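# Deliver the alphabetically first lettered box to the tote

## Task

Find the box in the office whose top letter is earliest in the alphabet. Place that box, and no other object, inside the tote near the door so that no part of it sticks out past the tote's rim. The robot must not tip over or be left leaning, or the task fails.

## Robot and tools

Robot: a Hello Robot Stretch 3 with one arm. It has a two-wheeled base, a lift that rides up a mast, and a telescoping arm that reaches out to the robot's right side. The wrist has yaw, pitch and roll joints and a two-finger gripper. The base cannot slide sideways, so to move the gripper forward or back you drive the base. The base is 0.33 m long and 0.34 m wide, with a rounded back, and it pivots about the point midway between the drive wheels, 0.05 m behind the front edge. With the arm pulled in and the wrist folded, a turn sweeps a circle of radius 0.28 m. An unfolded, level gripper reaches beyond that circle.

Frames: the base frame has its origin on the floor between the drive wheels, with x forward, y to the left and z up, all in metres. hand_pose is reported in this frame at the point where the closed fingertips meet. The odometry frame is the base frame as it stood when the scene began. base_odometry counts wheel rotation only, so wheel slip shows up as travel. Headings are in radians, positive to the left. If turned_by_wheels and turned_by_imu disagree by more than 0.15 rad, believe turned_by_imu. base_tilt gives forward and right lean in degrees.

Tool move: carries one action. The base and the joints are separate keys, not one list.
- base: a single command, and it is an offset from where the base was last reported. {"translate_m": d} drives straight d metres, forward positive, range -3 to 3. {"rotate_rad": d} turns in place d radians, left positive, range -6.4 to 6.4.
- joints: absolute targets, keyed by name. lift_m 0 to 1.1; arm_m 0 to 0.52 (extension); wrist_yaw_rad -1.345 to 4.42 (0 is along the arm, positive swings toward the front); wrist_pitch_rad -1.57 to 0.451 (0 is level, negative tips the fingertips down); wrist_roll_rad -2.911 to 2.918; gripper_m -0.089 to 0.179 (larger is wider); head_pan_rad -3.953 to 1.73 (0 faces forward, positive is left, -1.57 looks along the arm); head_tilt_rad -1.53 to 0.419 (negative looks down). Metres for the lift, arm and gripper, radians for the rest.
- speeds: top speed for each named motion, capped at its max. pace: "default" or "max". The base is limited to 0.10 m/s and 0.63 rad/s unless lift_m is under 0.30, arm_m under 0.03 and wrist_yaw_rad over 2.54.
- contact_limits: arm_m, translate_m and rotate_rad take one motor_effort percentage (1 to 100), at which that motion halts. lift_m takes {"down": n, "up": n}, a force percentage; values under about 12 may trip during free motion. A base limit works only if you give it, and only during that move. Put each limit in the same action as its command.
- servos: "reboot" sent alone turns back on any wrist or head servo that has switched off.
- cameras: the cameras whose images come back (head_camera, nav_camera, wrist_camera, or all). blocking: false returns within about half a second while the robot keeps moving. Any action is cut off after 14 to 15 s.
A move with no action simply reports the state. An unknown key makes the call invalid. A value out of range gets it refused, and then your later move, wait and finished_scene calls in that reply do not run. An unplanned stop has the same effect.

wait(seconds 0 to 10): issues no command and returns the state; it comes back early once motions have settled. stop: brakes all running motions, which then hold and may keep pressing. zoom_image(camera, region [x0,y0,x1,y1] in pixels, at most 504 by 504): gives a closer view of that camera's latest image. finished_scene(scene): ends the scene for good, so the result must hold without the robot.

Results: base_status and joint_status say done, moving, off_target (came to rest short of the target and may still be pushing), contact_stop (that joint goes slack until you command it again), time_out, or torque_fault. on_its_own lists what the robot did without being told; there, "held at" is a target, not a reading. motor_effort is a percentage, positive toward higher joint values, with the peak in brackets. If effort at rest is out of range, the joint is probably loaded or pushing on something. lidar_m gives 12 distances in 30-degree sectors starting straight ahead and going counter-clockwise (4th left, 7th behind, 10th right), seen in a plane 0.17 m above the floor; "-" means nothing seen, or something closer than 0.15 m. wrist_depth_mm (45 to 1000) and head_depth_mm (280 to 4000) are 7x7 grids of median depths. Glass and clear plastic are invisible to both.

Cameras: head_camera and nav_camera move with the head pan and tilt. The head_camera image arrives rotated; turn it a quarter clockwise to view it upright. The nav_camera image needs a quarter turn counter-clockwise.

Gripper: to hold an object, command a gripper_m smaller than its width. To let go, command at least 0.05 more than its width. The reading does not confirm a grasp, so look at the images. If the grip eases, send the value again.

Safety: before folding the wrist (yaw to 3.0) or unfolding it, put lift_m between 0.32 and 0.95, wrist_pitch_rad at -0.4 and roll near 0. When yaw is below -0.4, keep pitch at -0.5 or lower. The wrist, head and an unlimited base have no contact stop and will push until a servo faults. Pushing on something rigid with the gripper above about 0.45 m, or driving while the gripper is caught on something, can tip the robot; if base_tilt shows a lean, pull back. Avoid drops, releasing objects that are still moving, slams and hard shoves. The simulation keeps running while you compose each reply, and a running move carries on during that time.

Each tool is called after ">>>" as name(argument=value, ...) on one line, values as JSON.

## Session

>>> move(joints={"head_pan_rad": 0.0, "head_tilt_rad": -0.25}, pace="max", cameras=["head_camera", "nav_camera"])

>>> move(joints={"head_pan_rad": 1.5}, pace="max", cameras=["nav_camera"])

>>> move(joints={"head_pan_rad": -1.5}, pace="max", cameras=["head_camera", "nav_camera"])

>>> move(joints={"head_pan_rad": -3.0}, pace="max", cameras=["head_camera", "nav_camera"])

Scene clock: 0.67 s.
move: done
base_odometry: x=+0.000 y=+0.000 heading=+0.000
turned_by_wheels: +0.000
turned_by_imu: +0.000
base_tilt: forward=+1.2 right=-0.2
lidar_m: 0.73 0.74 0.91 1.57 1.58 1.09 1.00 1.01 1.25 1.54 1.22 0.80
head_depth_mm: 632 664 701 733 774 814 856 / 625 653 683 718 758 800 851 / 620 647 679 714 752 792 837 / 616 642 673 707 743 784 831 / 610 637 667 700 738 775 821 / 605 634 660 694 730 770 811 / 601 628 656 687 722 763 804
base_status: not commanded
joint_positions: lift_m=+0.337 arm_m=+0.002 wrist_yaw_rad=+3.032 wrist_pitch_rad=-0.535 wrist_roll_rad=+0.000 gripper_m=+0.037 head_pan_rad=+0.000 head_tilt_rad=-0.247
joint_status: all done
measured_speeds: all 0
motor_effort: left_wheel=-0.7(0.8) right_wheel=+2.0(2.6) lift_m=+27.1(27.3) arm_m=-9.9(10.1) wrist_yaw_rad=+0.9(1.1) wrist_pitch_rad=+2.1(2.6) wrist_roll_rad=+1.0(1.0) gripper_m=+0.9(0.9) head_pan_rad=+1.0(1.6) head_tilt_rad=-1.3(3.9)
hand_pose: x=+0.0015 y=+0.0602 z=+0.3248 quat_wxyz=(+0.224, +0.691, +0.150, +0.671) (m; base frame)
wrist_depth_mm: - 140 - - - - - / - 154 - - - - - / 977 179 874 976 972 931 - / 760 731 204 751 756 752 733 / 637 628 227 629 610 617 630 / 540 537 129 331 129 542 544 / 475 309 288 306 447 471 475
pictures: head_camera (sideways), nav_camera (sideways)
Images, in order (width x height): head_camera 896x504, nav_camera 672x504.

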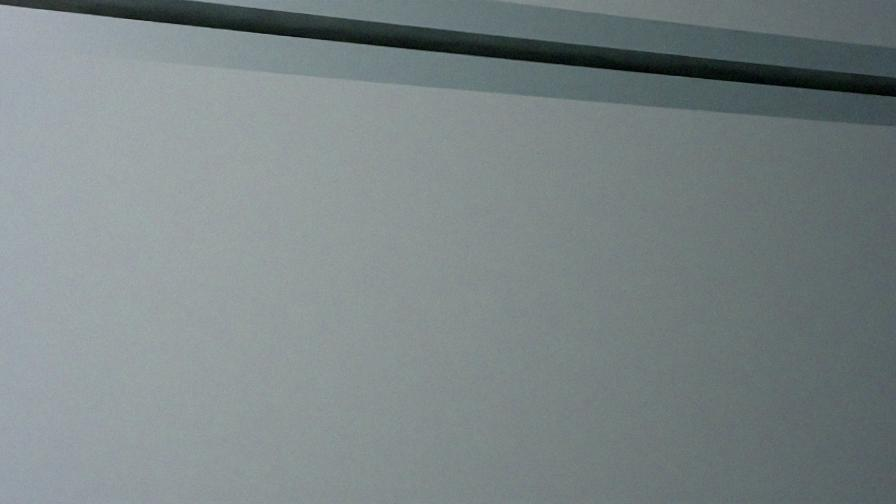

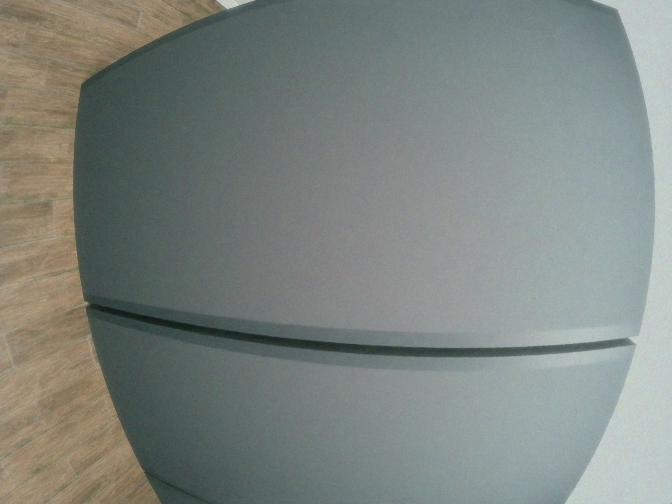

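Scene clock: 1.70 s.
move: done
base_odometry: x=+0.000 y=+0.000 heading=+0.000
turned_by_wheels: +0.000
turned_by_imu: +0.000
base_tilt: forward=+1.0 right=-0.1
lidar_m: 0.73 0.73 0.91 1.57 1.58 1.09 1.00 1.01 1.25 1.55 1.23 0.80
head_depth_mm: 1462 1534 1619 1686 1789 1896 1674 / 1446 1524 1585 1666 1754 1864 1670 / 1433 1490 1559 1654 1742 1834 1661 / 1395 1462 1528 1601 1677 1790 1671 / 1378 1435 1510 1575 1660 1755 1659 / 1369 1426 1488 1565 1637 1733 1658 / 1353 1410 1478 1543 1611 1706 1651
base_status: not commanded
joint_positions: lift_m=+0.337 arm_m=+0.002 wrist_yaw_rad=+3.032 wrist_pitch_rad=-0.535 wrist_roll_rad=+0.000 gripper_m=+0.037 head_pan_rad=+1.533 head_tilt_rad=-0.249
joint_status: all done
measured_speeds: all 0
motor_effort: left_wheel=-0.5(0.7) right_wheel=+2.3(3.0) lift_m=+27.7(27.7) arm_m=-13.1(13.1) wrist_yaw_rad=+1.1(1.4) wrist_pitch_rad=+2.2(2.6) wrist_roll_rad=+0.9(1.1) gripper_m=+0.0(1.2) head_pan_rad=+0.4(4.5) head_tilt_rad=-1.3(2.1)
hand_pose: x=+0.0015 y=+0.0602 z=+0.3248 quat_wxyz=(+0.224, +0.691, +0.150, +0.671) (m; base frame)
wrist_depth_mm: - 140 - - - - - / - 154 - - - - - / 974 179 884 956 949 909 - / 765 745 205 760 768 755 733 / 645 629 227 619 631 637 631 / 532 534 129 334 130 554 547 / 474 307 291 309 446 465 470
pictures: nav_camera (sideways)
Images, in order (width x height): nav_camera 672x504.

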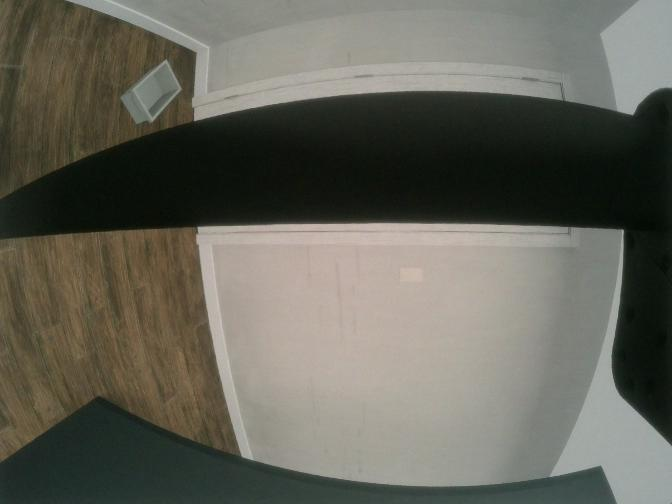

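Scene clock: 3.00 s.
move: done
base_odometry: x=+0.000 y=+0.000 heading=+0.000
turned_by_wheels: +0.000
turned_by_imu: +0.000
base_tilt: forward=+1.0 right=-0.1
lidar_m: 0.73 0.74 0.91 1.57 1.58 1.09 1.00 1.01 1.25 1.54 1.22 0.80
head_depth_mm: 1964 2057 2157 1806 2353 1981 1687 / 1960 2029 2139 1814 2368 2168 1680 / 1953 2042 2110 1792 2345 2163 1667 / 1935 2027 2119 1762 2326 2091 1670 / 1896 1997 2090 1742 1957 2138 1655 / 1897 1988 2077 1714 2251 2035 1650 / 1890 1973 2063 1701 2258 1972 1645
base_status: not commanded
joint_positions: lift_m=+0.337 arm_m=+0.002 wrist_yaw_rad=+3.032 wrist_pitch_rad=-0.535 wrist_roll_rad=+0.000 gripper_m=+0.037 head_pan_rad=-1.555 head_tilt_rad=-0.250
joint_status: all done
measured_speeds: all 0
motor_effort: left_wheel=-0.6(0.7) right_wheel=+2.0(2.6) lift_m=+28.5(28.7) arm_m=-17.0(17.0) wrist_yaw_rad=+0.9(1.1) wrist_pitch_rad=+2.2(2.8) wrist_roll_rad=+0.7(1.0) gripper_m=-0.1(1.1) head_pan_rad=+2.9(5.5) head_tilt_rad=-1.2(2.1)
hand_pose: x=+0.0015 y=+0.0602 z=+0.3248 quat_wxyz=(+0.224, +0.691, +0.150, +0.671) (m; base frame)
wrist_depth_mm: - 140 - - - - - / - 154 - - - - - / 960 179 850 957 940 930 - / 755 737 205 773 747 761 731 / 628 626 228 631 642 617 634 / 540 548 129 338 129 542 540 / 478 305 291 305 451 464 466
pictures: head_camera (sideways), nav_camera (sideways)
Images, in order (width x height): head_camera 896x504, nav_camera 672x504.

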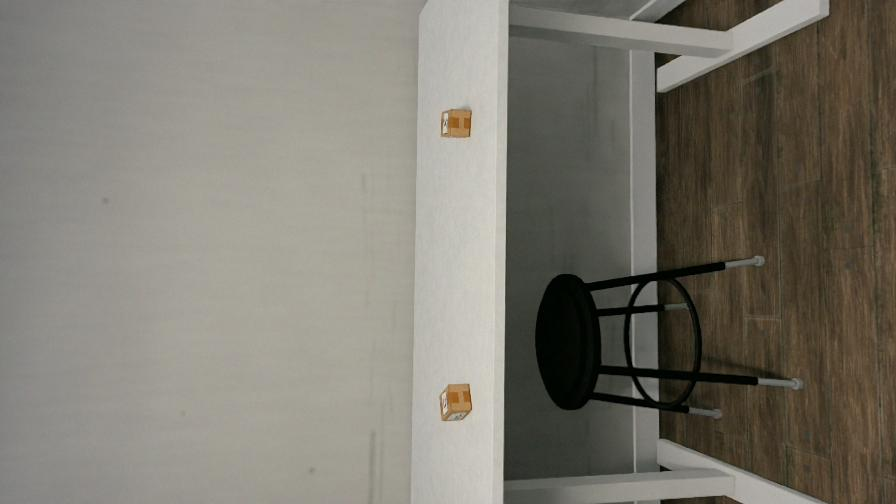

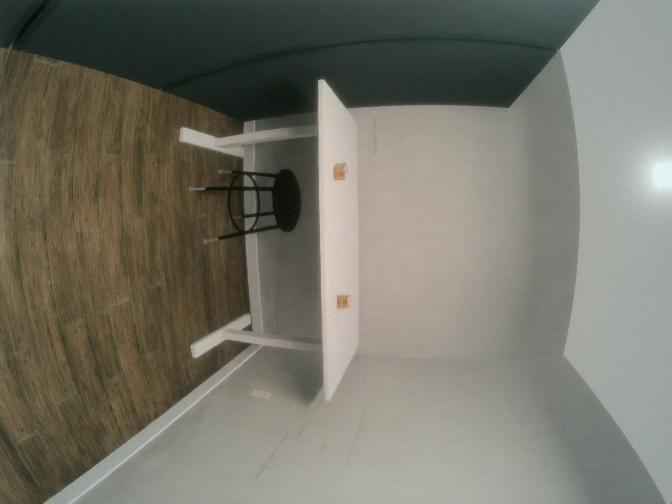

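Scene clock: 4.00 s.
move: done
base_odometry: x=+0.000 y=+0.000 heading=+0.000
turned_by_wheels: +0.000
turned_by_imu: +0.000
base_tilt: forward=+1.2 right=-0.1
lidar_m: 0.73 0.74 0.91 1.57 1.58 1.09 1.00 1.00 1.25 1.55 1.23 0.80
head_depth_mm: 854 890 953 1005 1050 1107 1169 / 853 891 957 1002 1049 1113 1172 / 852 889 955 997 1056 1108 1174 / 851 888 952 1002 1052 1111 1173 / 856 893 953 1001 1056 1108 1179 / 871 912 958 1003 1051 1114 1179 / 872 913 954 998 1055 1115 1178
base_status: not commanded
joint_positions: lift_m=+0.337 arm_m=+0.002 wrist_yaw_rad=+3.032 wrist_pitch_rad=-0.535 wrist_roll_rad=+0.000 gripper_m=+0.037 head_pan_rad=-3.057 head_tilt_rad=-0.250
joint_status: all done
measured_speeds: all 0
motor_effort: left_wheel=-0.4(0.8) right_wheel=+2.2(2.6) lift_m=+28.7(28.8) arm_m=-19.8(19.8) wrist_yaw_rad=+0.9(1.4) wrist_pitch_rad=+2.4(2.6) wrist_roll_rad=+0.8(1.1) gripper_m=-0.5(1.3) head_pan_rad=+3.0(4.9) head_tilt_rad=-1.7(2.9)
hand_pose: x=+0.0015 y=+0.0602 z=+0.3248 quat_wxyz=(+0.224, +0.691, +0.150, +0.671) (m; base frame)
wrist_depth_mm: - 140 - - - - - / - 154 - - - - - / 969 178 852 954 949 940 - / 757 743 204 754 760 770 735 / 634 638 227 632 632 632 632 / 537 545 129 329 130 551 551 / 470 306 290 306 442 474 475
pictures: head_camera (sideways), nav_camera (sideways)
Images, in order (width x height): head_camera 896x504, nav_camera 672x504.

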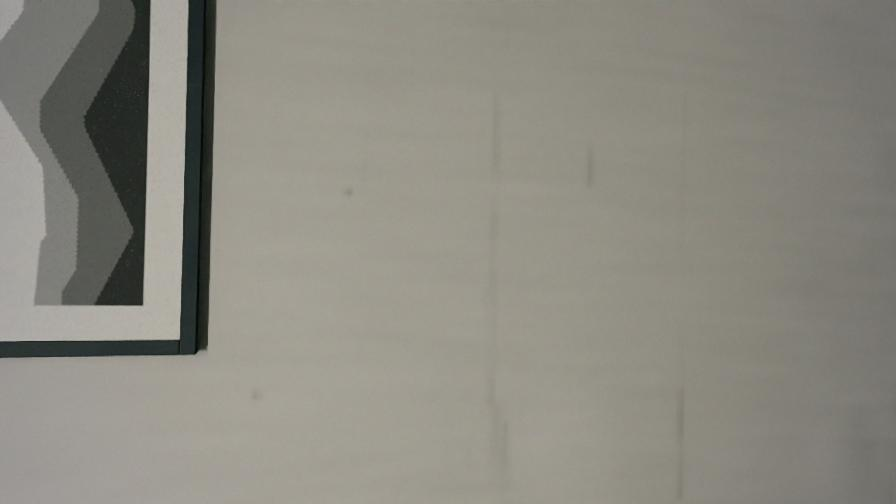

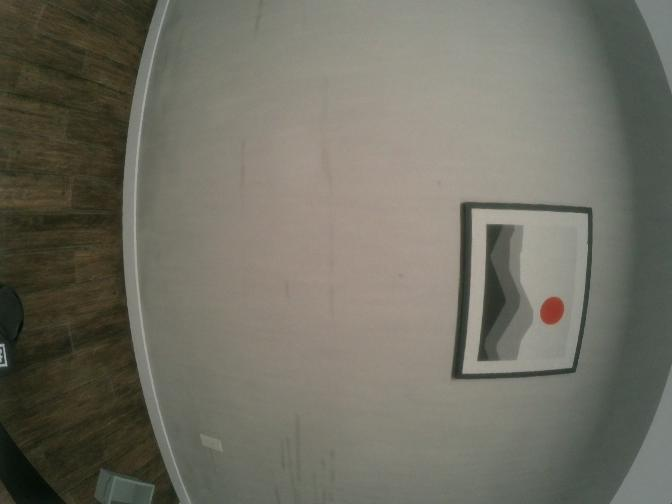

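>>> move(joints={"head_pan_rad": -1.5}, pace="max", cameras=["head_camera"])

>>> zoom_image(camera="head_camera", region=[426, 126, 486, 186])

>>> zoom_image(camera="head_camera", region=[426, 410, 486, 470])

Scene clock: 27.13 s.
move: done
base_odometry: x=+0.000 y=+0.000 heading=+0.000
turned_by_wheels: +0.000
turned_by_imu: +0.001
base_tilt: forward=+1.0 right=-0.1
lidar_m: 0.73 0.73 0.91 1.57 1.59 1.09 1.00 1.01 1.25 1.55 1.23 0.80
head_depth_mm: 1907 2011 2084 1818 2310 2177 1684 / 1913 2008 2102 1792 2309 2158 1674 / 1921 2020 2121 1782 2342 2126 1663 / 1917 1992 2111 1758 1935 2060 1657 / 1935 2005 2116 1921 2028 2045 1668 / 1937 2005 2114 1903 2307 1982 1639 / 1924 2020 2092 1899 2275 2047 1650
base_status: not commanded
joint_positions: lift_m=+0.337 arm_m=+0.002 wrist_yaw_rad=+3.032 wrist_pitch_rad=-0.535 wrist_roll_rad=+0.000 gripper_m=+0.037 head_pan_rad=-1.464 head_tilt_rad=-0.250
joint_status: all done
measured_speeds: all 0
motor_effort: left_wheel=-0.5(0.7) right_wheel=+2.2(2.7) lift_m=+31.1(31.1) arm_m=-21.9(22.5) wrist_yaw_rad=+0.8(1.4) wrist_pitch_rad=+2.4(2.7) wrist_roll_rad=+1.1(1.1) gripper_m=+0.2(0.8) head_pan_rad=-0.8(4.7) head_tilt_rad=-1.3(2.3)
hand_pose: x=+0.0015 y=+0.0602 z=+0.3248 quat_wxyz=(+0.224, +0.691, +0.150, +0.671) (m; base frame)
wrist_depth_mm: - 140 - - - - - / - 154 - - - - - / 979 179 867 940 945 956 - / 768 725 204 752 764 783 735 / 623 638 226 627 632 626 634 / 538 549 129 329 129 549 540 / 474 302 296 304 444 472 473
pictures: head_camera (sideways)
Images, in order (width x height): head_camera 896x504.

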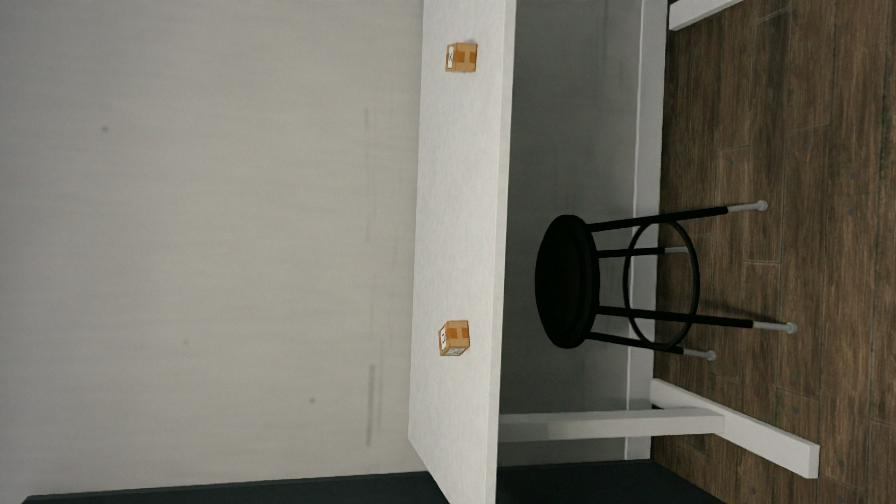

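Scaled by 8.400 from the camera's 896x504 image, which has a finer 1280x720 frame.

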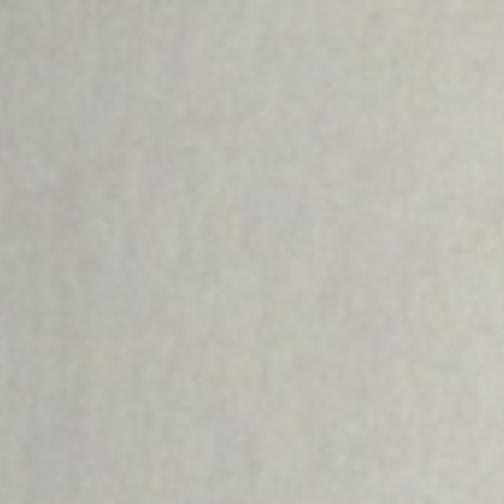

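Scaled by 8.400 from the camera's 896x504 image, which has a finer 1280x720 frame.

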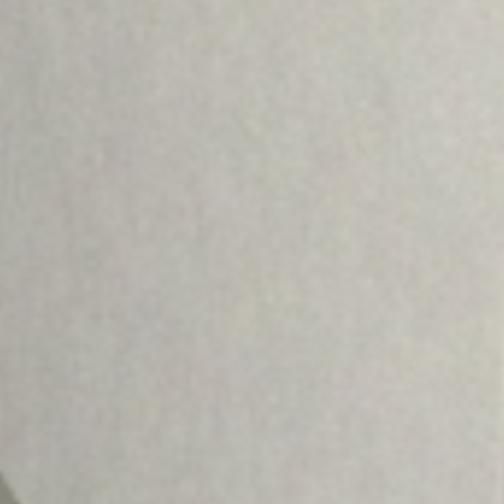

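>>> zoom_image(camera="head_camera", region=[432, 28, 492, 88])

>>> zoom_image(camera="head_camera", region=[424, 308, 484, 368])

Scaled by 8.400 from the camera's 896x504 image, which has a finer 1280x720 frame.

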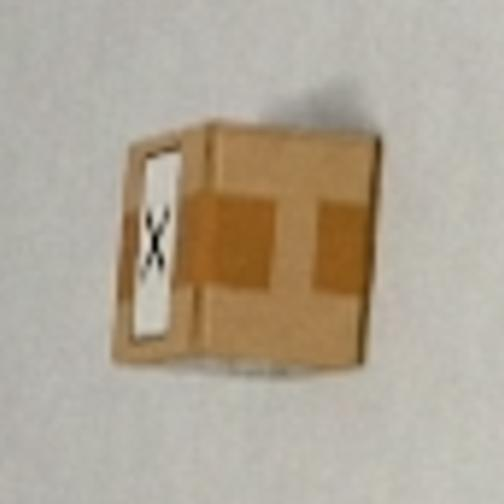

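Scaled by 8.400 from the camera's 896x504 image, which has a finer 1280x720 frame.

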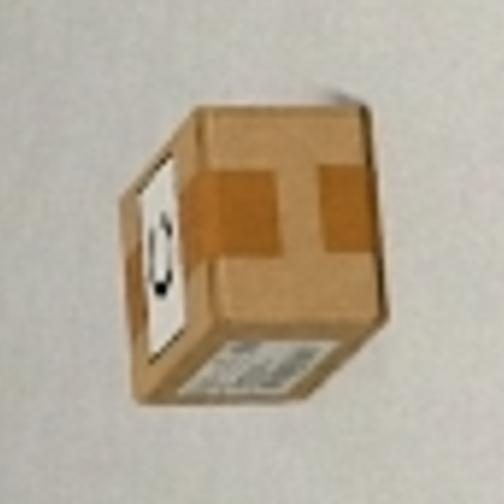

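>>> move(base={"rotate_rad": -1.549}, joints={"lift_m": 0.27, "head_pan_rad": 0.3, "head_tilt_rad": -0.35}, pace="max", cameras=[])

>>> move(base={"translate_m": 0.5}, pace="max", cameras=["head_camera"])

>>> zoom_image(camera="head_camera", region=[380, 150, 560, 330])

Scene clock: 57.87 s.
move: done
base_odometry: x=+0.000 y=+0.000 heading=-1.549
turned_by_wheels: -1.549
turned_by_imu: -1.542
base_tilt: forward=+0.9 right=+0.0
lidar_m: 1.54 1.17 0.79 0.73 0.74 0.94 1.57 1.59 1.07 1.00 1.01 1.29
head_depth_mm: 1822 1923 2003 1627 2252 1882 1519 / 1844 1959 2060 1757 2317 1878 1509 / 1903 2015 2112 1799 2283 1845 1505 / 1961 2053 2158 1965 2314 1870 1504 / 1805 1882 1946 2039 2215 1870 1500 / 1445 1510 1575 1644 1737 1744 1492 / 1215 1260 1292 1344 1397 1450 1456
base_status: done
joint_positions: lift_m=+0.270 arm_m=+0.002 wrist_yaw_rad=+3.032 wrist_pitch_rad=-0.536 wrist_roll_rad=+0.000 gripper_m=+0.037 head_pan_rad=+0.313 head_tilt_rad=-0.352
joint_status: all done
measured_speeds: translate_m=+0.000 rotate_rad=+0.000 lift_m=+0.000 arm_m=+0.000 wrist_yaw_rad=+0.000 wrist_pitch_rad=+0.000 wrist_roll_rad=+0.000 head_pan_rad=-0.024 head_tilt_rad=+0.000
motor_effort: left_wheel=+8.7(17.3) right_wheel=-6.7(15.7) lift_m=+21.9(29.5) arm_m=-21.8(22.6) wrist_yaw_rad=+1.0(1.2) wrist_pitch_rad=+2.8(3.0) wrist_roll_rad=+0.8(1.1) gripper_m=+0.0(1.5) head_pan_rad=-2.7(4.9) head_tilt_rad=-0.5(4.3)
hand_pose: x=+0.0014 y=+0.0601 z=+0.2572 quat_wxyz=(+0.224, +0.691, +0.150, +0.671) (m; base frame)
wrist_depth_mm: - 140 153 - 791 - - / - 153 163 - 894 - - / 772 176 203 811 819 815 801 / 645 616 205 647 650 643 659 / 545 541 227 545 531 548 532 / 453 271 131 256 130 461 463 / 236 243 225 237 382 400 400
pictures: none
No camera images: "cameras" was empty.

Scene clock: 60.83 s.
move: done
base_odometry: x=+0.011 y=-0.500 heading=-1.548
turned_by_wheels: +0.000
turned_by_imu: +0.000
base_tilt: forward=+0.9 right=-0.3
lidar_m: 1.15 1.07 0.84 0.78 0.79 1.01 2.06 1.51 1.01 0.95 0.96 1.22
head_depth_mm: 1390 1471 1558 1287 1003 1843 1521 / 1419 1508 1604 1279 1288 1775 1510 / 1462 1537 1633 1272 1304 1790 1465 / 1490 1590 1690 1184 1356 1745 1459 / 1530 1623 1712 1264 1963 1749 1496 / 1541 1619 1709 1250 1796 1801 1470 / 1326 1368 1420 1243 1539 1604 1492
base_status: done
joint_positions: lift_m=+0.270 arm_m=+0.002 wrist_yaw_rad=+3.032 wrist_pitch_rad=-0.536 wrist_roll_rad=+0.000 gripper_m=+0.037 head_pan_rad=+0.301 head_tilt_rad=-0.352
joint_status: not commanded
measured_speeds: all 0
motor_effort: left_wheel=+7.1(21.1) right_wheel=+0.4(7.2) lift_m=+28.6(28.6) arm_m=-18.5(21.8) wrist_yaw_rad=+0.5(1.4) wrist_pitch_rad=+2.9(2.9) wrist_roll_rad=+0.7(1.0) gripper_m=+0.4(1.4) head_pan_rad=-3.0(4.4) head_tilt_rad=+1.2(2.1)
hand_pose: x=+0.0014 y=+0.0601 z=+0.2572 quat_wxyz=(+0.224, +0.691, +0.150, +0.671) (m; base frame)
wrist_depth_mm: - 140 154 - - - - / - 153 163 - - - - / 769 178 205 816 802 785 821 / 648 631 204 658 653 643 629 / 539 548 227 540 542 529 533 / 447 270 131 255 129 460 456 / 239 243 226 239 385 402 412
pictures: head_camera (sideways)
Images, in order (width x height): head_camera 896x504.

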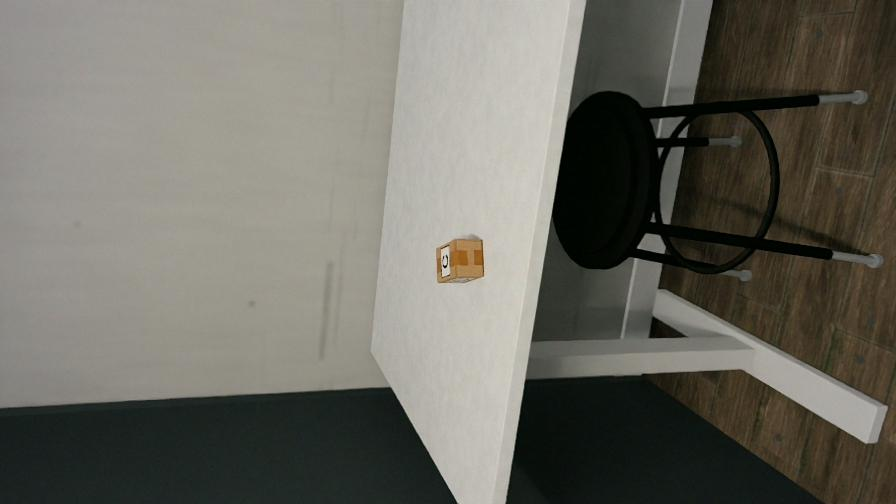

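Scaled by 2.800 from the camera's 896x504 image, which has a finer 1280x720 frame.

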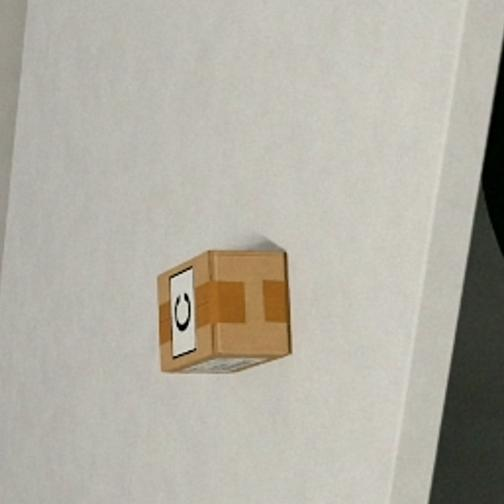

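>>> zoom_image(camera="head_camera", region=[430, 240, 470, 280])

>>> move(base={"translate_m": -1.6}, joints={"head_pan_rad": 0.0, "head_tilt_rad": -0.3}, pace="max", cameras=[])

>>> move(base={"rotate_rad": 1.699}, pace="max", cameras=["nav_camera"])

Scaled by 12.600 from the camera's 896x504 image, which has a finer 1280x720 frame.

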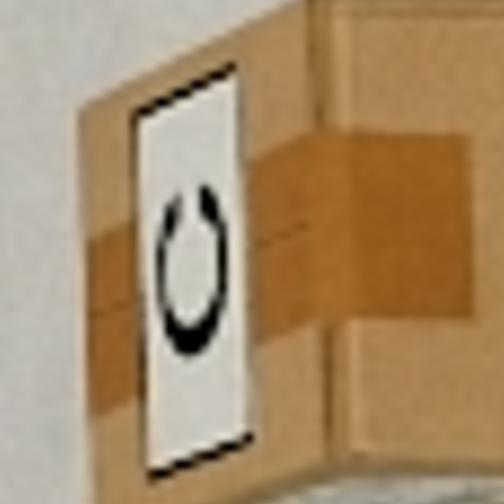

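Scene clock: 70.73 s.
move: done
base_odometry: x=-0.025 y=+1.100 heading=-1.548
turned_by_wheels: +0.000
turned_by_imu: +0.004
base_tilt: forward=+1.0 right=-0.1
lidar_m: 2.84 0.98 0.77 3.17 0.81 0.54 0.48 0.50 0.63 1.12 1.13 1.44
head_depth_mm: 2880 3028 3015 3144 2770 2035 1588 / 2917 3095 3184 3409 2748 2006 1593 / 2948 3039 3188 3421 2740 1999 1585 / 2878 3093 3154 3378 2705 1994 1571 / 2870 3016 3131 3424 2709 1997 1578 / 2845 3057 3102 3273 2697 1996 1570 / 2367 2357 2364 2364 2407 1977 1566
base_status: done
joint_positions: lift_m=+0.270 arm_m=+0.002 wrist_yaw_rad=+3.032 wrist_pitch_rad=-0.536 wrist_roll_rad=+0.000 gripper_m=+0.037 head_pan_rad=+0.000 head_tilt_rad=-0.300
joint_status: all done
measured_speeds: all 0
motor_effort: left_wheel=-2.9(12.0) right_wheel=-4.6(17.3) lift_m=+22.0(32.3) arm_m=-8.7(15.6) wrist_yaw_rad=+0.7(1.4) wrist_pitch_rad=+2.8(3.1) wrist_roll_rad=+0.8(1.1) gripper_m=-0.9(1.5) head_pan_rad=+2.2(5.2) head_tilt_rad=+3.7(6.2)
hand_pose: x=+0.0014 y=+0.0601 z=+0.2572 quat_wxyz=(+0.224, +0.691, +0.150, +0.671) (m; base frame)
wrist_depth_mm: 863 139 - - 974 704 - / 863 154 947 - 954 - - / 762 179 742 791 795 803 838 / 638 625 205 636 655 639 633 / 544 530 228 539 536 543 530 / 443 270 131 256 130 461 464 / 237 244 226 237 383 409 401
pictures: none
No camera images: "cameras" was empty.

Scene clock: 72.90 s.
move: done
base_odometry: x=-0.025 y=+1.100 heading=+0.150
turned_by_wheels: +1.699
turned_by_imu: +1.692
base_tilt: forward=+1.1 right=-0.1
lidar_m: 1.93 0.72 0.52 0.48 0.51 0.69 1.11 1.16 1.59 2.36 0.86 0.76
head_depth_mm: 3141 3343 3536 3688 2782 2030 1600 / 3208 3366 3489 3672 2744 2024 1577 / 3219 3370 3545 3704 2722 2015 1579 / 3213 3425 3603 3718 2747 2003 1580 / 2779 2900 3062 3196 2601 1996 1573 / 1761 1829 1875 1928 1999 1865 1568 / 1310 1335 1366 1393 1418 1460 1462
base_status: done
joint_positions: lift_m=+0.270 arm_m=+0.002 wrist_yaw_rad=+3.032 wrist_pitch_rad=-0.536 wrist_roll_rad=+0.000 gripper_m=+0.037 head_pan_rad=+0.000 head_tilt_rad=-0.300
joint_status: not commanded
measured_speeds: all 0
motor_effort: left_wheel=-7.9(16.9) right_wheel=+9.9(16.7) lift_m=+26.0(26.0) arm_m=-22.0(22.4) wrist_yaw_rad=+0.8(1.4) wrist_pitch_rad=+2.7(2.9) wrist_roll_rad=+0.8(1.2) gripper_m=+0.5(1.3) head_pan_rad=+2.1(4.3) head_tilt_rad=+3.4(5.0)
hand_pose: x=+0.0014 y=+0.0601 z=+0.2572 quat_wxyz=(+0.224, +0.691, +0.150, +0.671) (m; base frame)
wrist_depth_mm: 477 140 486 491 537 554 571 / 513 155 533 552 591 608 629 / 547 177 202 597 650 665 698 / 622 615 203 631 644 648 639 / 541 538 226 533 545 534 540 / 441 271 131 258 129 454 459 / 237 243 226 237 382 402 404
pictures: nav_camera (sideways)
Images, in order (width x height): nav_camera 672x504.

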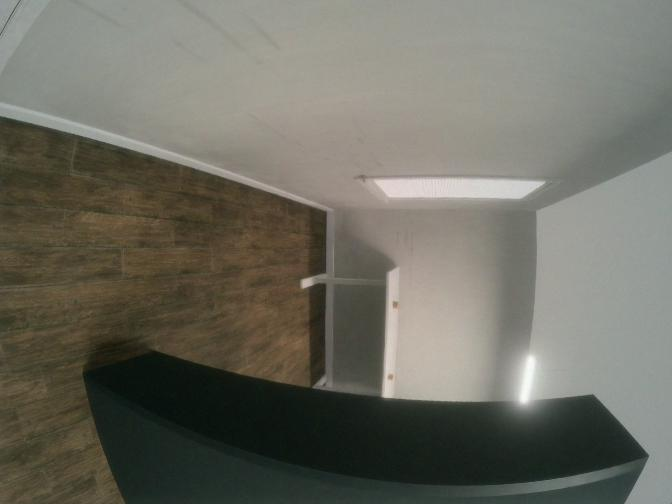

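>>> move(base={"translate_m": 1.5}, joints={"head_pan_rad": -0.45, "head_tilt_rad": -0.25}, pace="max", cameras=["head_camera", "nav_camera"])

>>> move(base={"rotate_rad": -0.838}, joints={"head_pan_rad": 0.394, "head_tilt_rad": -0.35}, pace="max", cameras=["nav_camera"])

>>> move(base={"translate_m": 1.06}, pace="max", cameras=["head_camera", "nav_camera"])

Scene clock: 93.17 s.
move: done
base_odometry: x=+1.459 y=+1.324 heading=+0.150
turned_by_wheels: +0.000
turned_by_imu: -0.001
base_tilt: forward=+1.0 right=-0.1
lidar_m: 1.71 0.71 0.52 0.50 0.52 0.71 1.91 0.65 0.62 2.31 2.98 2.22
head_depth_mm: 2327 2453 2550 2271 2740 2175 1675 / 2224 2338 2469 2243 2699 2151 1666 / 2139 2225 2354 2208 2615 2133 1662 / 2063 2154 2247 1938 2507 2138 1673 / 1977 2063 2185 1747 2373 2114 1650 / 1904 1989 2078 1722 2283 2036 1634 / 1848 1930 2015 2041 2222 2094 1638
base_status: done
joint_positions: lift_m=+0.270 arm_m=+0.002 wrist_yaw_rad=+3.032 wrist_pitch_rad=-0.536 wrist_roll_rad=+0.000 gripper_m=+0.037 head_pan_rad=-0.451 head_tilt_rad=-0.250
joint_status: all done
measured_speeds: all 0
motor_effort: left_wheel=+6.0(12.4) right_wheel=+0.9(20.9) lift_m=+23.2(31.8) arm_m=-19.2(21.4) wrist_yaw_rad=+0.8(1.4) wrist_pitch_rad=+2.7(3.0) wrist_roll_rad=+0.9(1.1) gripper_m=+0.1(1.4) head_pan_rad=+2.5(4.1) head_tilt_rad=+3.2(6.2)
hand_pose: x=+0.0014 y=+0.0601 z=+0.2572 quat_wxyz=(+0.224, +0.691, +0.150, +0.671) (m; base frame)
wrist_depth_mm: 475 140 495 516 525 550 558 / 533 154 546 576 589 591 620 / 590 179 586 621 645 666 668 / 610 604 204 649 648 651 662 / 528 545 227 535 538 536 539 / 444 271 131 257 129 458 459 / 239 243 227 238 377 402 401
pictures: head_camera (sideways), nav_camera (sideways)
Images, in order (width x height): head_camera 896x504, nav_camera 672x504.

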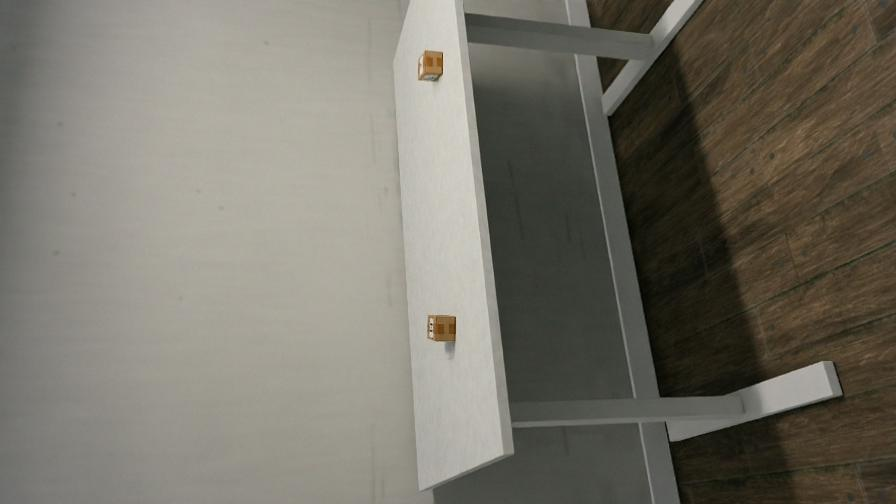

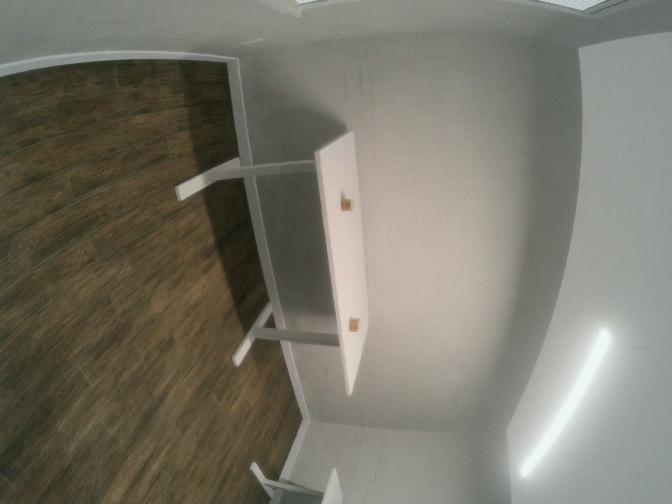

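Scene clock: 94.90 s.
move: done
base_odometry: x=+1.459 y=+1.324 heading=-0.687
turned_by_wheels: -0.838
turned_by_imu: -0.834
base_tilt: forward=+0.9 right=-0.1
lidar_m: 2.28 1.71 1.09 0.60 0.50 0.50 0.57 0.94 2.60 0.62 1.40 2.98
head_depth_mm: 2230 2365 2464 2679 2421 1900 1525 / 2132 2285 2354 2635 2507 1888 1520 / 2069 2177 2266 2534 2490 1885 1510 / 1975 2108 2207 2404 2494 1886 1509 / 1932 2047 2138 2336 2390 1872 1500 / 1871 1972 2064 1760 2265 1873 1499 / 1816 1909 2013 2149 2276 1865 1499
base_status: done
joint_positions: lift_m=+0.270 arm_m=+0.002 wrist_yaw_rad=+3.032 wrist_pitch_rad=-0.536 wrist_roll_rad=+0.000 gripper_m=+0.037 head_pan_rad=+0.408 head_tilt_rad=-0.348
joint_status: all done
measured_speeds: translate_m=+0.000 rotate_rad=+0.000 lift_m=+0.000 arm_m=+0.000 wrist_yaw_rad=+0.000 wrist_pitch_rad=+0.000 wrist_roll_rad=+0.000 head_pan_rad=-0.024 head_tilt_rad=+0.000
motor_effort: left_wheel=+8.5(17.8) right_wheel=-8.2(14.6) lift_m=+28.6(28.6) arm_m=-21.2(22.2) wrist_yaw_rad=+0.6(1.3) wrist_pitch_rad=+2.5(2.9) wrist_roll_rad=+0.8(1.0) gripper_m=+0.3(1.2) head_pan_rad=-3.7(4.2) head_tilt_rad=-1.2(2.7)
hand_pose: x=+0.0014 y=+0.0601 z=+0.2572 quat_wxyz=(+0.224, +0.691, +0.150, +0.671) (m; base frame)
wrist_depth_mm: 404 141 616 835 - - - / 431 155 667 907 - - - / 461 179 685 825 793 815 801 / 477 532 205 643 651 647 646 / 497 533 227 543 525 544 539 / 445 271 131 257 130 456 467 / 238 242 223 238 382 397 404
pictures: nav_camera (sideways)
Images, in order (width x height): nav_camera 672x504.

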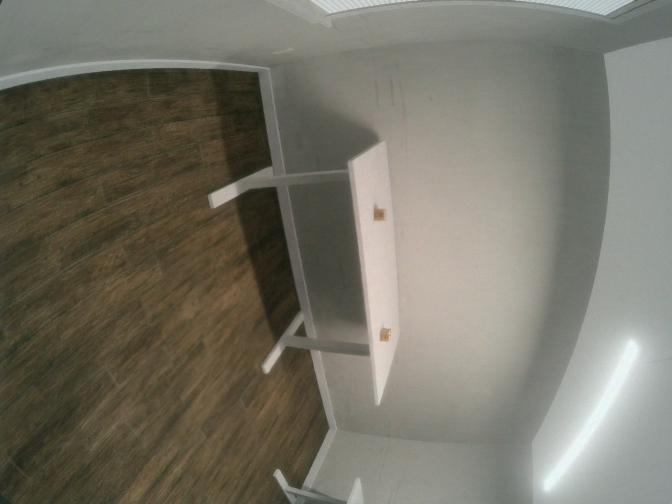

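Scene clock: 99.80 s.
move: done
base_odometry: x=+2.278 y=+0.652 heading=-0.687
turned_by_wheels: +0.000
turned_by_imu: -0.001
base_tilt: forward=+1.2 right=+0.0
lidar_m: 1.24 1.44 1.09 1.10 1.28 1.27 1.45 1.16 1.26 1.27 2.19 2.04
head_depth_mm: 1488 1586 1713 1289 1007 1896 1512 / 1430 1534 1637 1289 949 1510 1467 / 1373 1465 1570 1279 898 1842 1509 / 1332 1409 1503 1269 853 1804 1502 / 1280 1360 1440 1257 848 1748 1503 / 1244 1318 1386 1253 844 1686 1495 / 1199 1263 1340 1242 842 1623 1498
base_status: done
joint_positions: lift_m=+0.270 arm_m=+0.002 wrist_yaw_rad=+3.032 wrist_pitch_rad=-0.536 wrist_roll_rad=+0.000 gripper_m=+0.037 head_pan_rad=+0.394 head_tilt_rad=-0.350
joint_status: not commanded
measured_speeds: all 0
motor_effort: left_wheel=+8.7(19.9) right_wheel=-3.9(9.1) lift_m=+28.3(32.2) arm_m=-17.8(21.7) wrist_yaw_rad=+1.0(1.4) wrist_pitch_rad=+2.6(2.9) wrist_roll_rad=+0.8(1.1) gripper_m=+0.4(1.4) head_pan_rad=-3.2(4.3) head_tilt_rad=-1.2(2.8)
hand_pose: x=+0.0014 y=+0.0601 z=+0.2572 quat_wxyz=(+0.224, +0.691, +0.150, +0.671) (m; base frame)
wrist_depth_mm: - 141 - - - - - / - 154 968 - - - - / 808 179 724 821 816 808 821 / 638 630 205 646 647 638 638 / 545 532 228 540 541 531 536 / 448 273 130 257 130 456 460 / 236 244 227 237 385 405 401
pictures: head_camera (sideways), nav_camera (sideways)
Images, in order (width x height): head_camera 896x504, nav_camera 672x504.

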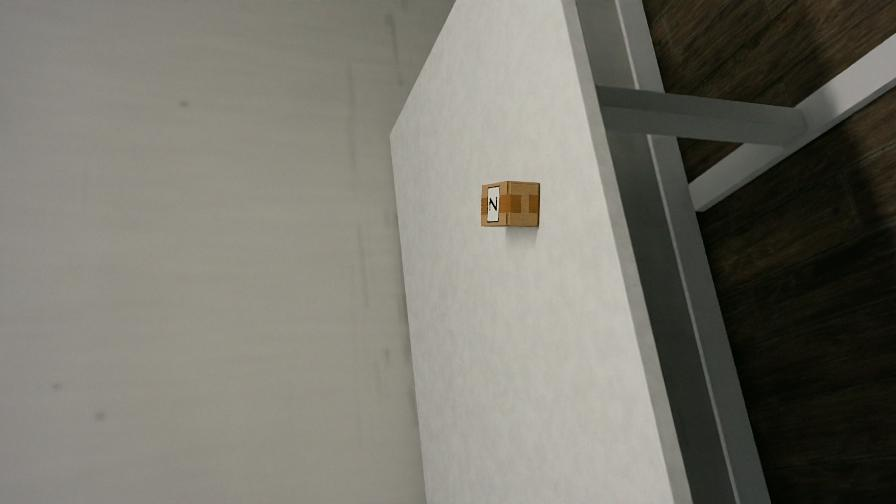

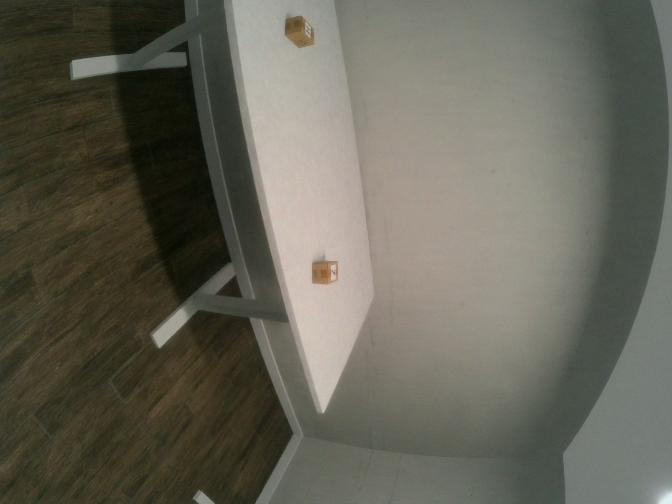

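>>> move(joints={"head_pan_rad": 1.1, "head_tilt_rad": -0.35}, pace="max", cameras=["head_camera"])

>>> zoom_image(camera="head_camera", region=[420, 140, 620, 340])

>>> move(joints={"head_pan_rad": -0.85, "head_tilt_rad": -0.3}, pace="max", cameras=["head_camera", "nav_camera"])

Scene clock: 104.00 s.
move: done
base_odometry: x=+2.278 y=+0.652 heading=-0.687
turned_by_wheels: +0.000
turned_by_imu: +0.001
base_tilt: forward=+1.0 right=+0.0
lidar_m: 1.24 1.44 1.09 1.10 1.28 1.27 1.44 1.16 1.26 1.28 2.19 2.05
head_depth_mm: 1189 1261 1334 1293 863 1601 1519 / 1238 1301 1377 1289 857 1685 1512 / 1273 1344 1427 1281 858 1727 1510 / 1320 1384 1475 1271 851 1777 1509 / 1355 1446 1546 1262 849 1332 1419 / 1404 1499 1593 1353 889 1853 1496 / 1463 1560 1671 1781 930 1867 1494
base_status: not commanded
joint_positions: lift_m=+0.270 arm_m=+0.002 wrist_yaw_rad=+3.032 wrist_pitch_rad=-0.536 wrist_roll_rad=+0.000 gripper_m=+0.037 head_pan_rad=+1.110 head_tilt_rad=-0.350
joint_status: all done
measured_speeds: all 0
motor_effort: left_wheel=+8.7(9.0) right_wheel=-3.7(4.8) lift_m=+19.5(19.8) arm_m=-15.3(15.9) wrist_yaw_rad=+0.8(1.4) wrist_pitch_rad=+2.4(2.9) wrist_roll_rad=+0.8(1.1) gripper_m=+0.6(1.3) head_pan_rad=+1.8(4.4) head_tilt_rad=-1.9(3.6)
hand_pose: x=+0.0014 y=+0.0601 z=+0.2572 quat_wxyz=(+0.224, +0.691, +0.150, +0.671) (m; base frame)
wrist_depth_mm: 989 140 - - - - - / - 154 981 - - - - / 805 178 731 809 804 803 832 / 648 623 204 634 644 655 643 / 551 546 227 538 541 540 537 / 449 271 132 256 130 450 457 / 237 243 224 236 384 402 398
pictures: head_camera (sideways)
Images, in order (width x height): head_camera 896x504.

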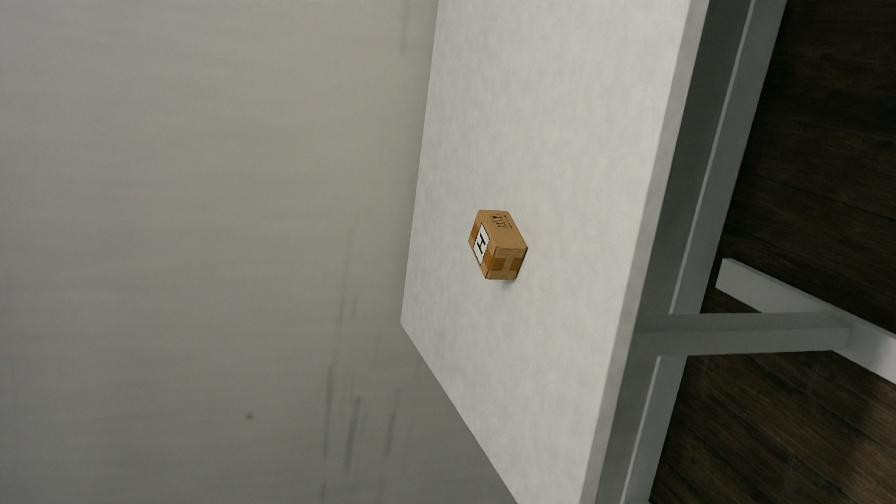

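Scaled by 2.520 from the camera's 896x504 image, which has a finer 1280x720 frame.

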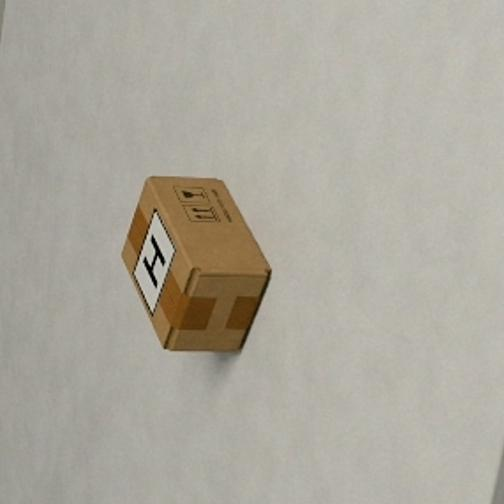

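Scene clock: 105.10 s.
move: done
base_odometry: x=+2.278 y=+0.652 heading=-0.687
turned_by_wheels: +0.000
turned_by_imu: +0.000
base_tilt: forward=+1.0 right=-0.3
lidar_m: 1.24 1.44 1.09 1.10 1.28 1.27 1.44 1.16 1.26 1.28 2.19 2.05
head_depth_mm: 2229 2357 2499 2280 2483 2015 1587 / 2219 2351 2485 2322 2712 2009 1582 / 2207 2340 2467 2295 2672 1997 1575 / 2154 2312 2436 2283 2681 1976 1570 / 2157 2298 2436 2241 2701 1978 1566 / 2161 2277 2412 2110 2540 1965 1559 / 2152 2251 2389 2459 2617 1966 1554
base_status: not commanded
joint_positions: lift_m=+0.270 arm_m=+0.002 wrist_yaw_rad=+3.032 wrist_pitch_rad=-0.536 wrist_roll_rad=+0.000 gripper_m=+0.037 head_pan_rad=-0.886 head_tilt_rad=-0.304
joint_status: all done
measured_speeds: all 0
motor_effort: left_wheel=+8.7(8.8) right_wheel=-4.1(4.4) lift_m=+19.4(19.9) arm_m=-14.4(15.3) wrist_yaw_rad=+0.4(1.2) wrist_pitch_rad=+2.6(2.9) wrist_roll_rad=+0.7(1.1) gripper_m=+0.2(1.1) head_pan_rad=+0.5(4.7) head_tilt_rad=+4.5(5.8)
hand_pose: x=+0.0014 y=+0.0601 z=+0.2572 quat_wxyz=(+0.224, +0.691, +0.150, +0.671) (m; base frame)
wrist_depth_mm: - 140 - - - - - / - 154 940 - - - - / 795 179 750 815 811 818 784 / 648 618 204 650 662 643 645 / 547 537 228 540 533 542 534 / 453 270 131 257 129 463 459 / 237 245 226 237 385 400 399
pictures: head_camera (sideways), nav_camera (sideways)
Images, in order (width x height): head_camera 896x504, nav_camera 672x504.

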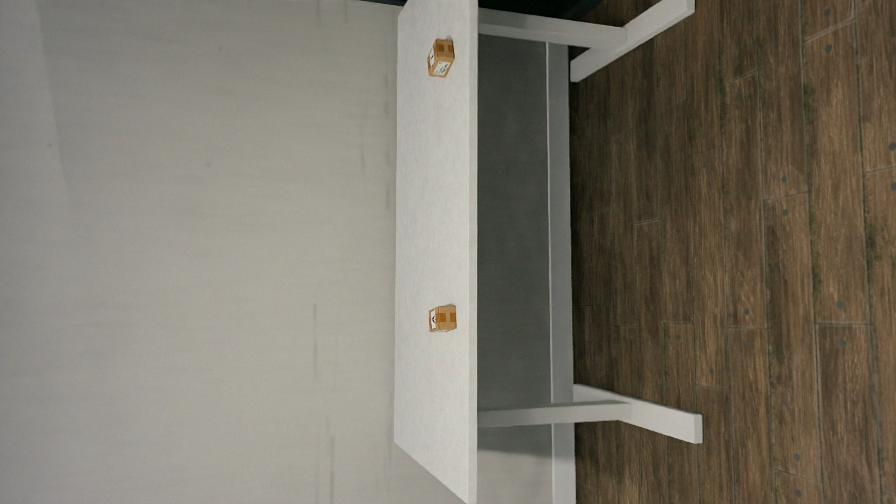

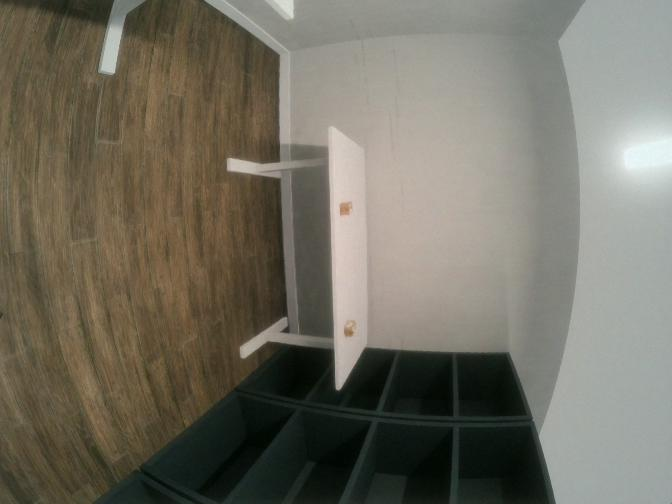

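>>> zoom_image(camera="head_camera", region=[418, 292, 468, 342])

>>> zoom_image(camera="head_camera", region=[418, 32, 468, 82])

Scaled by 10.080 from the camera's 896x504 image, which has a finer 1280x720 frame.

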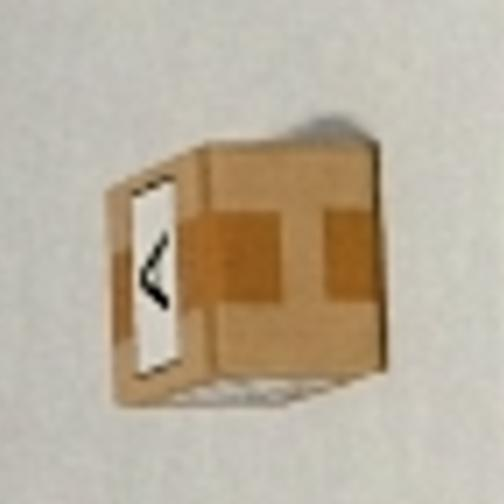

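Scaled by 10.080 from the camera's 896x504 image, which has a finer 1280x720 frame.

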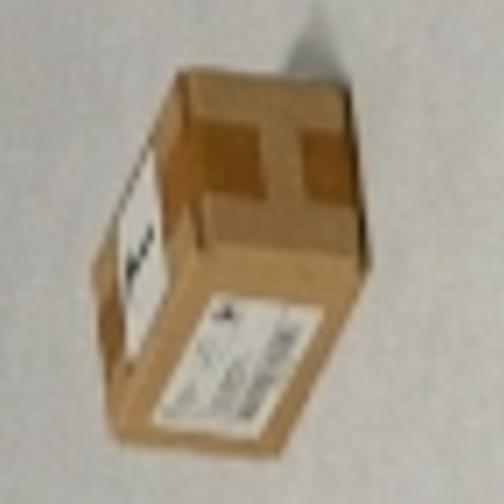

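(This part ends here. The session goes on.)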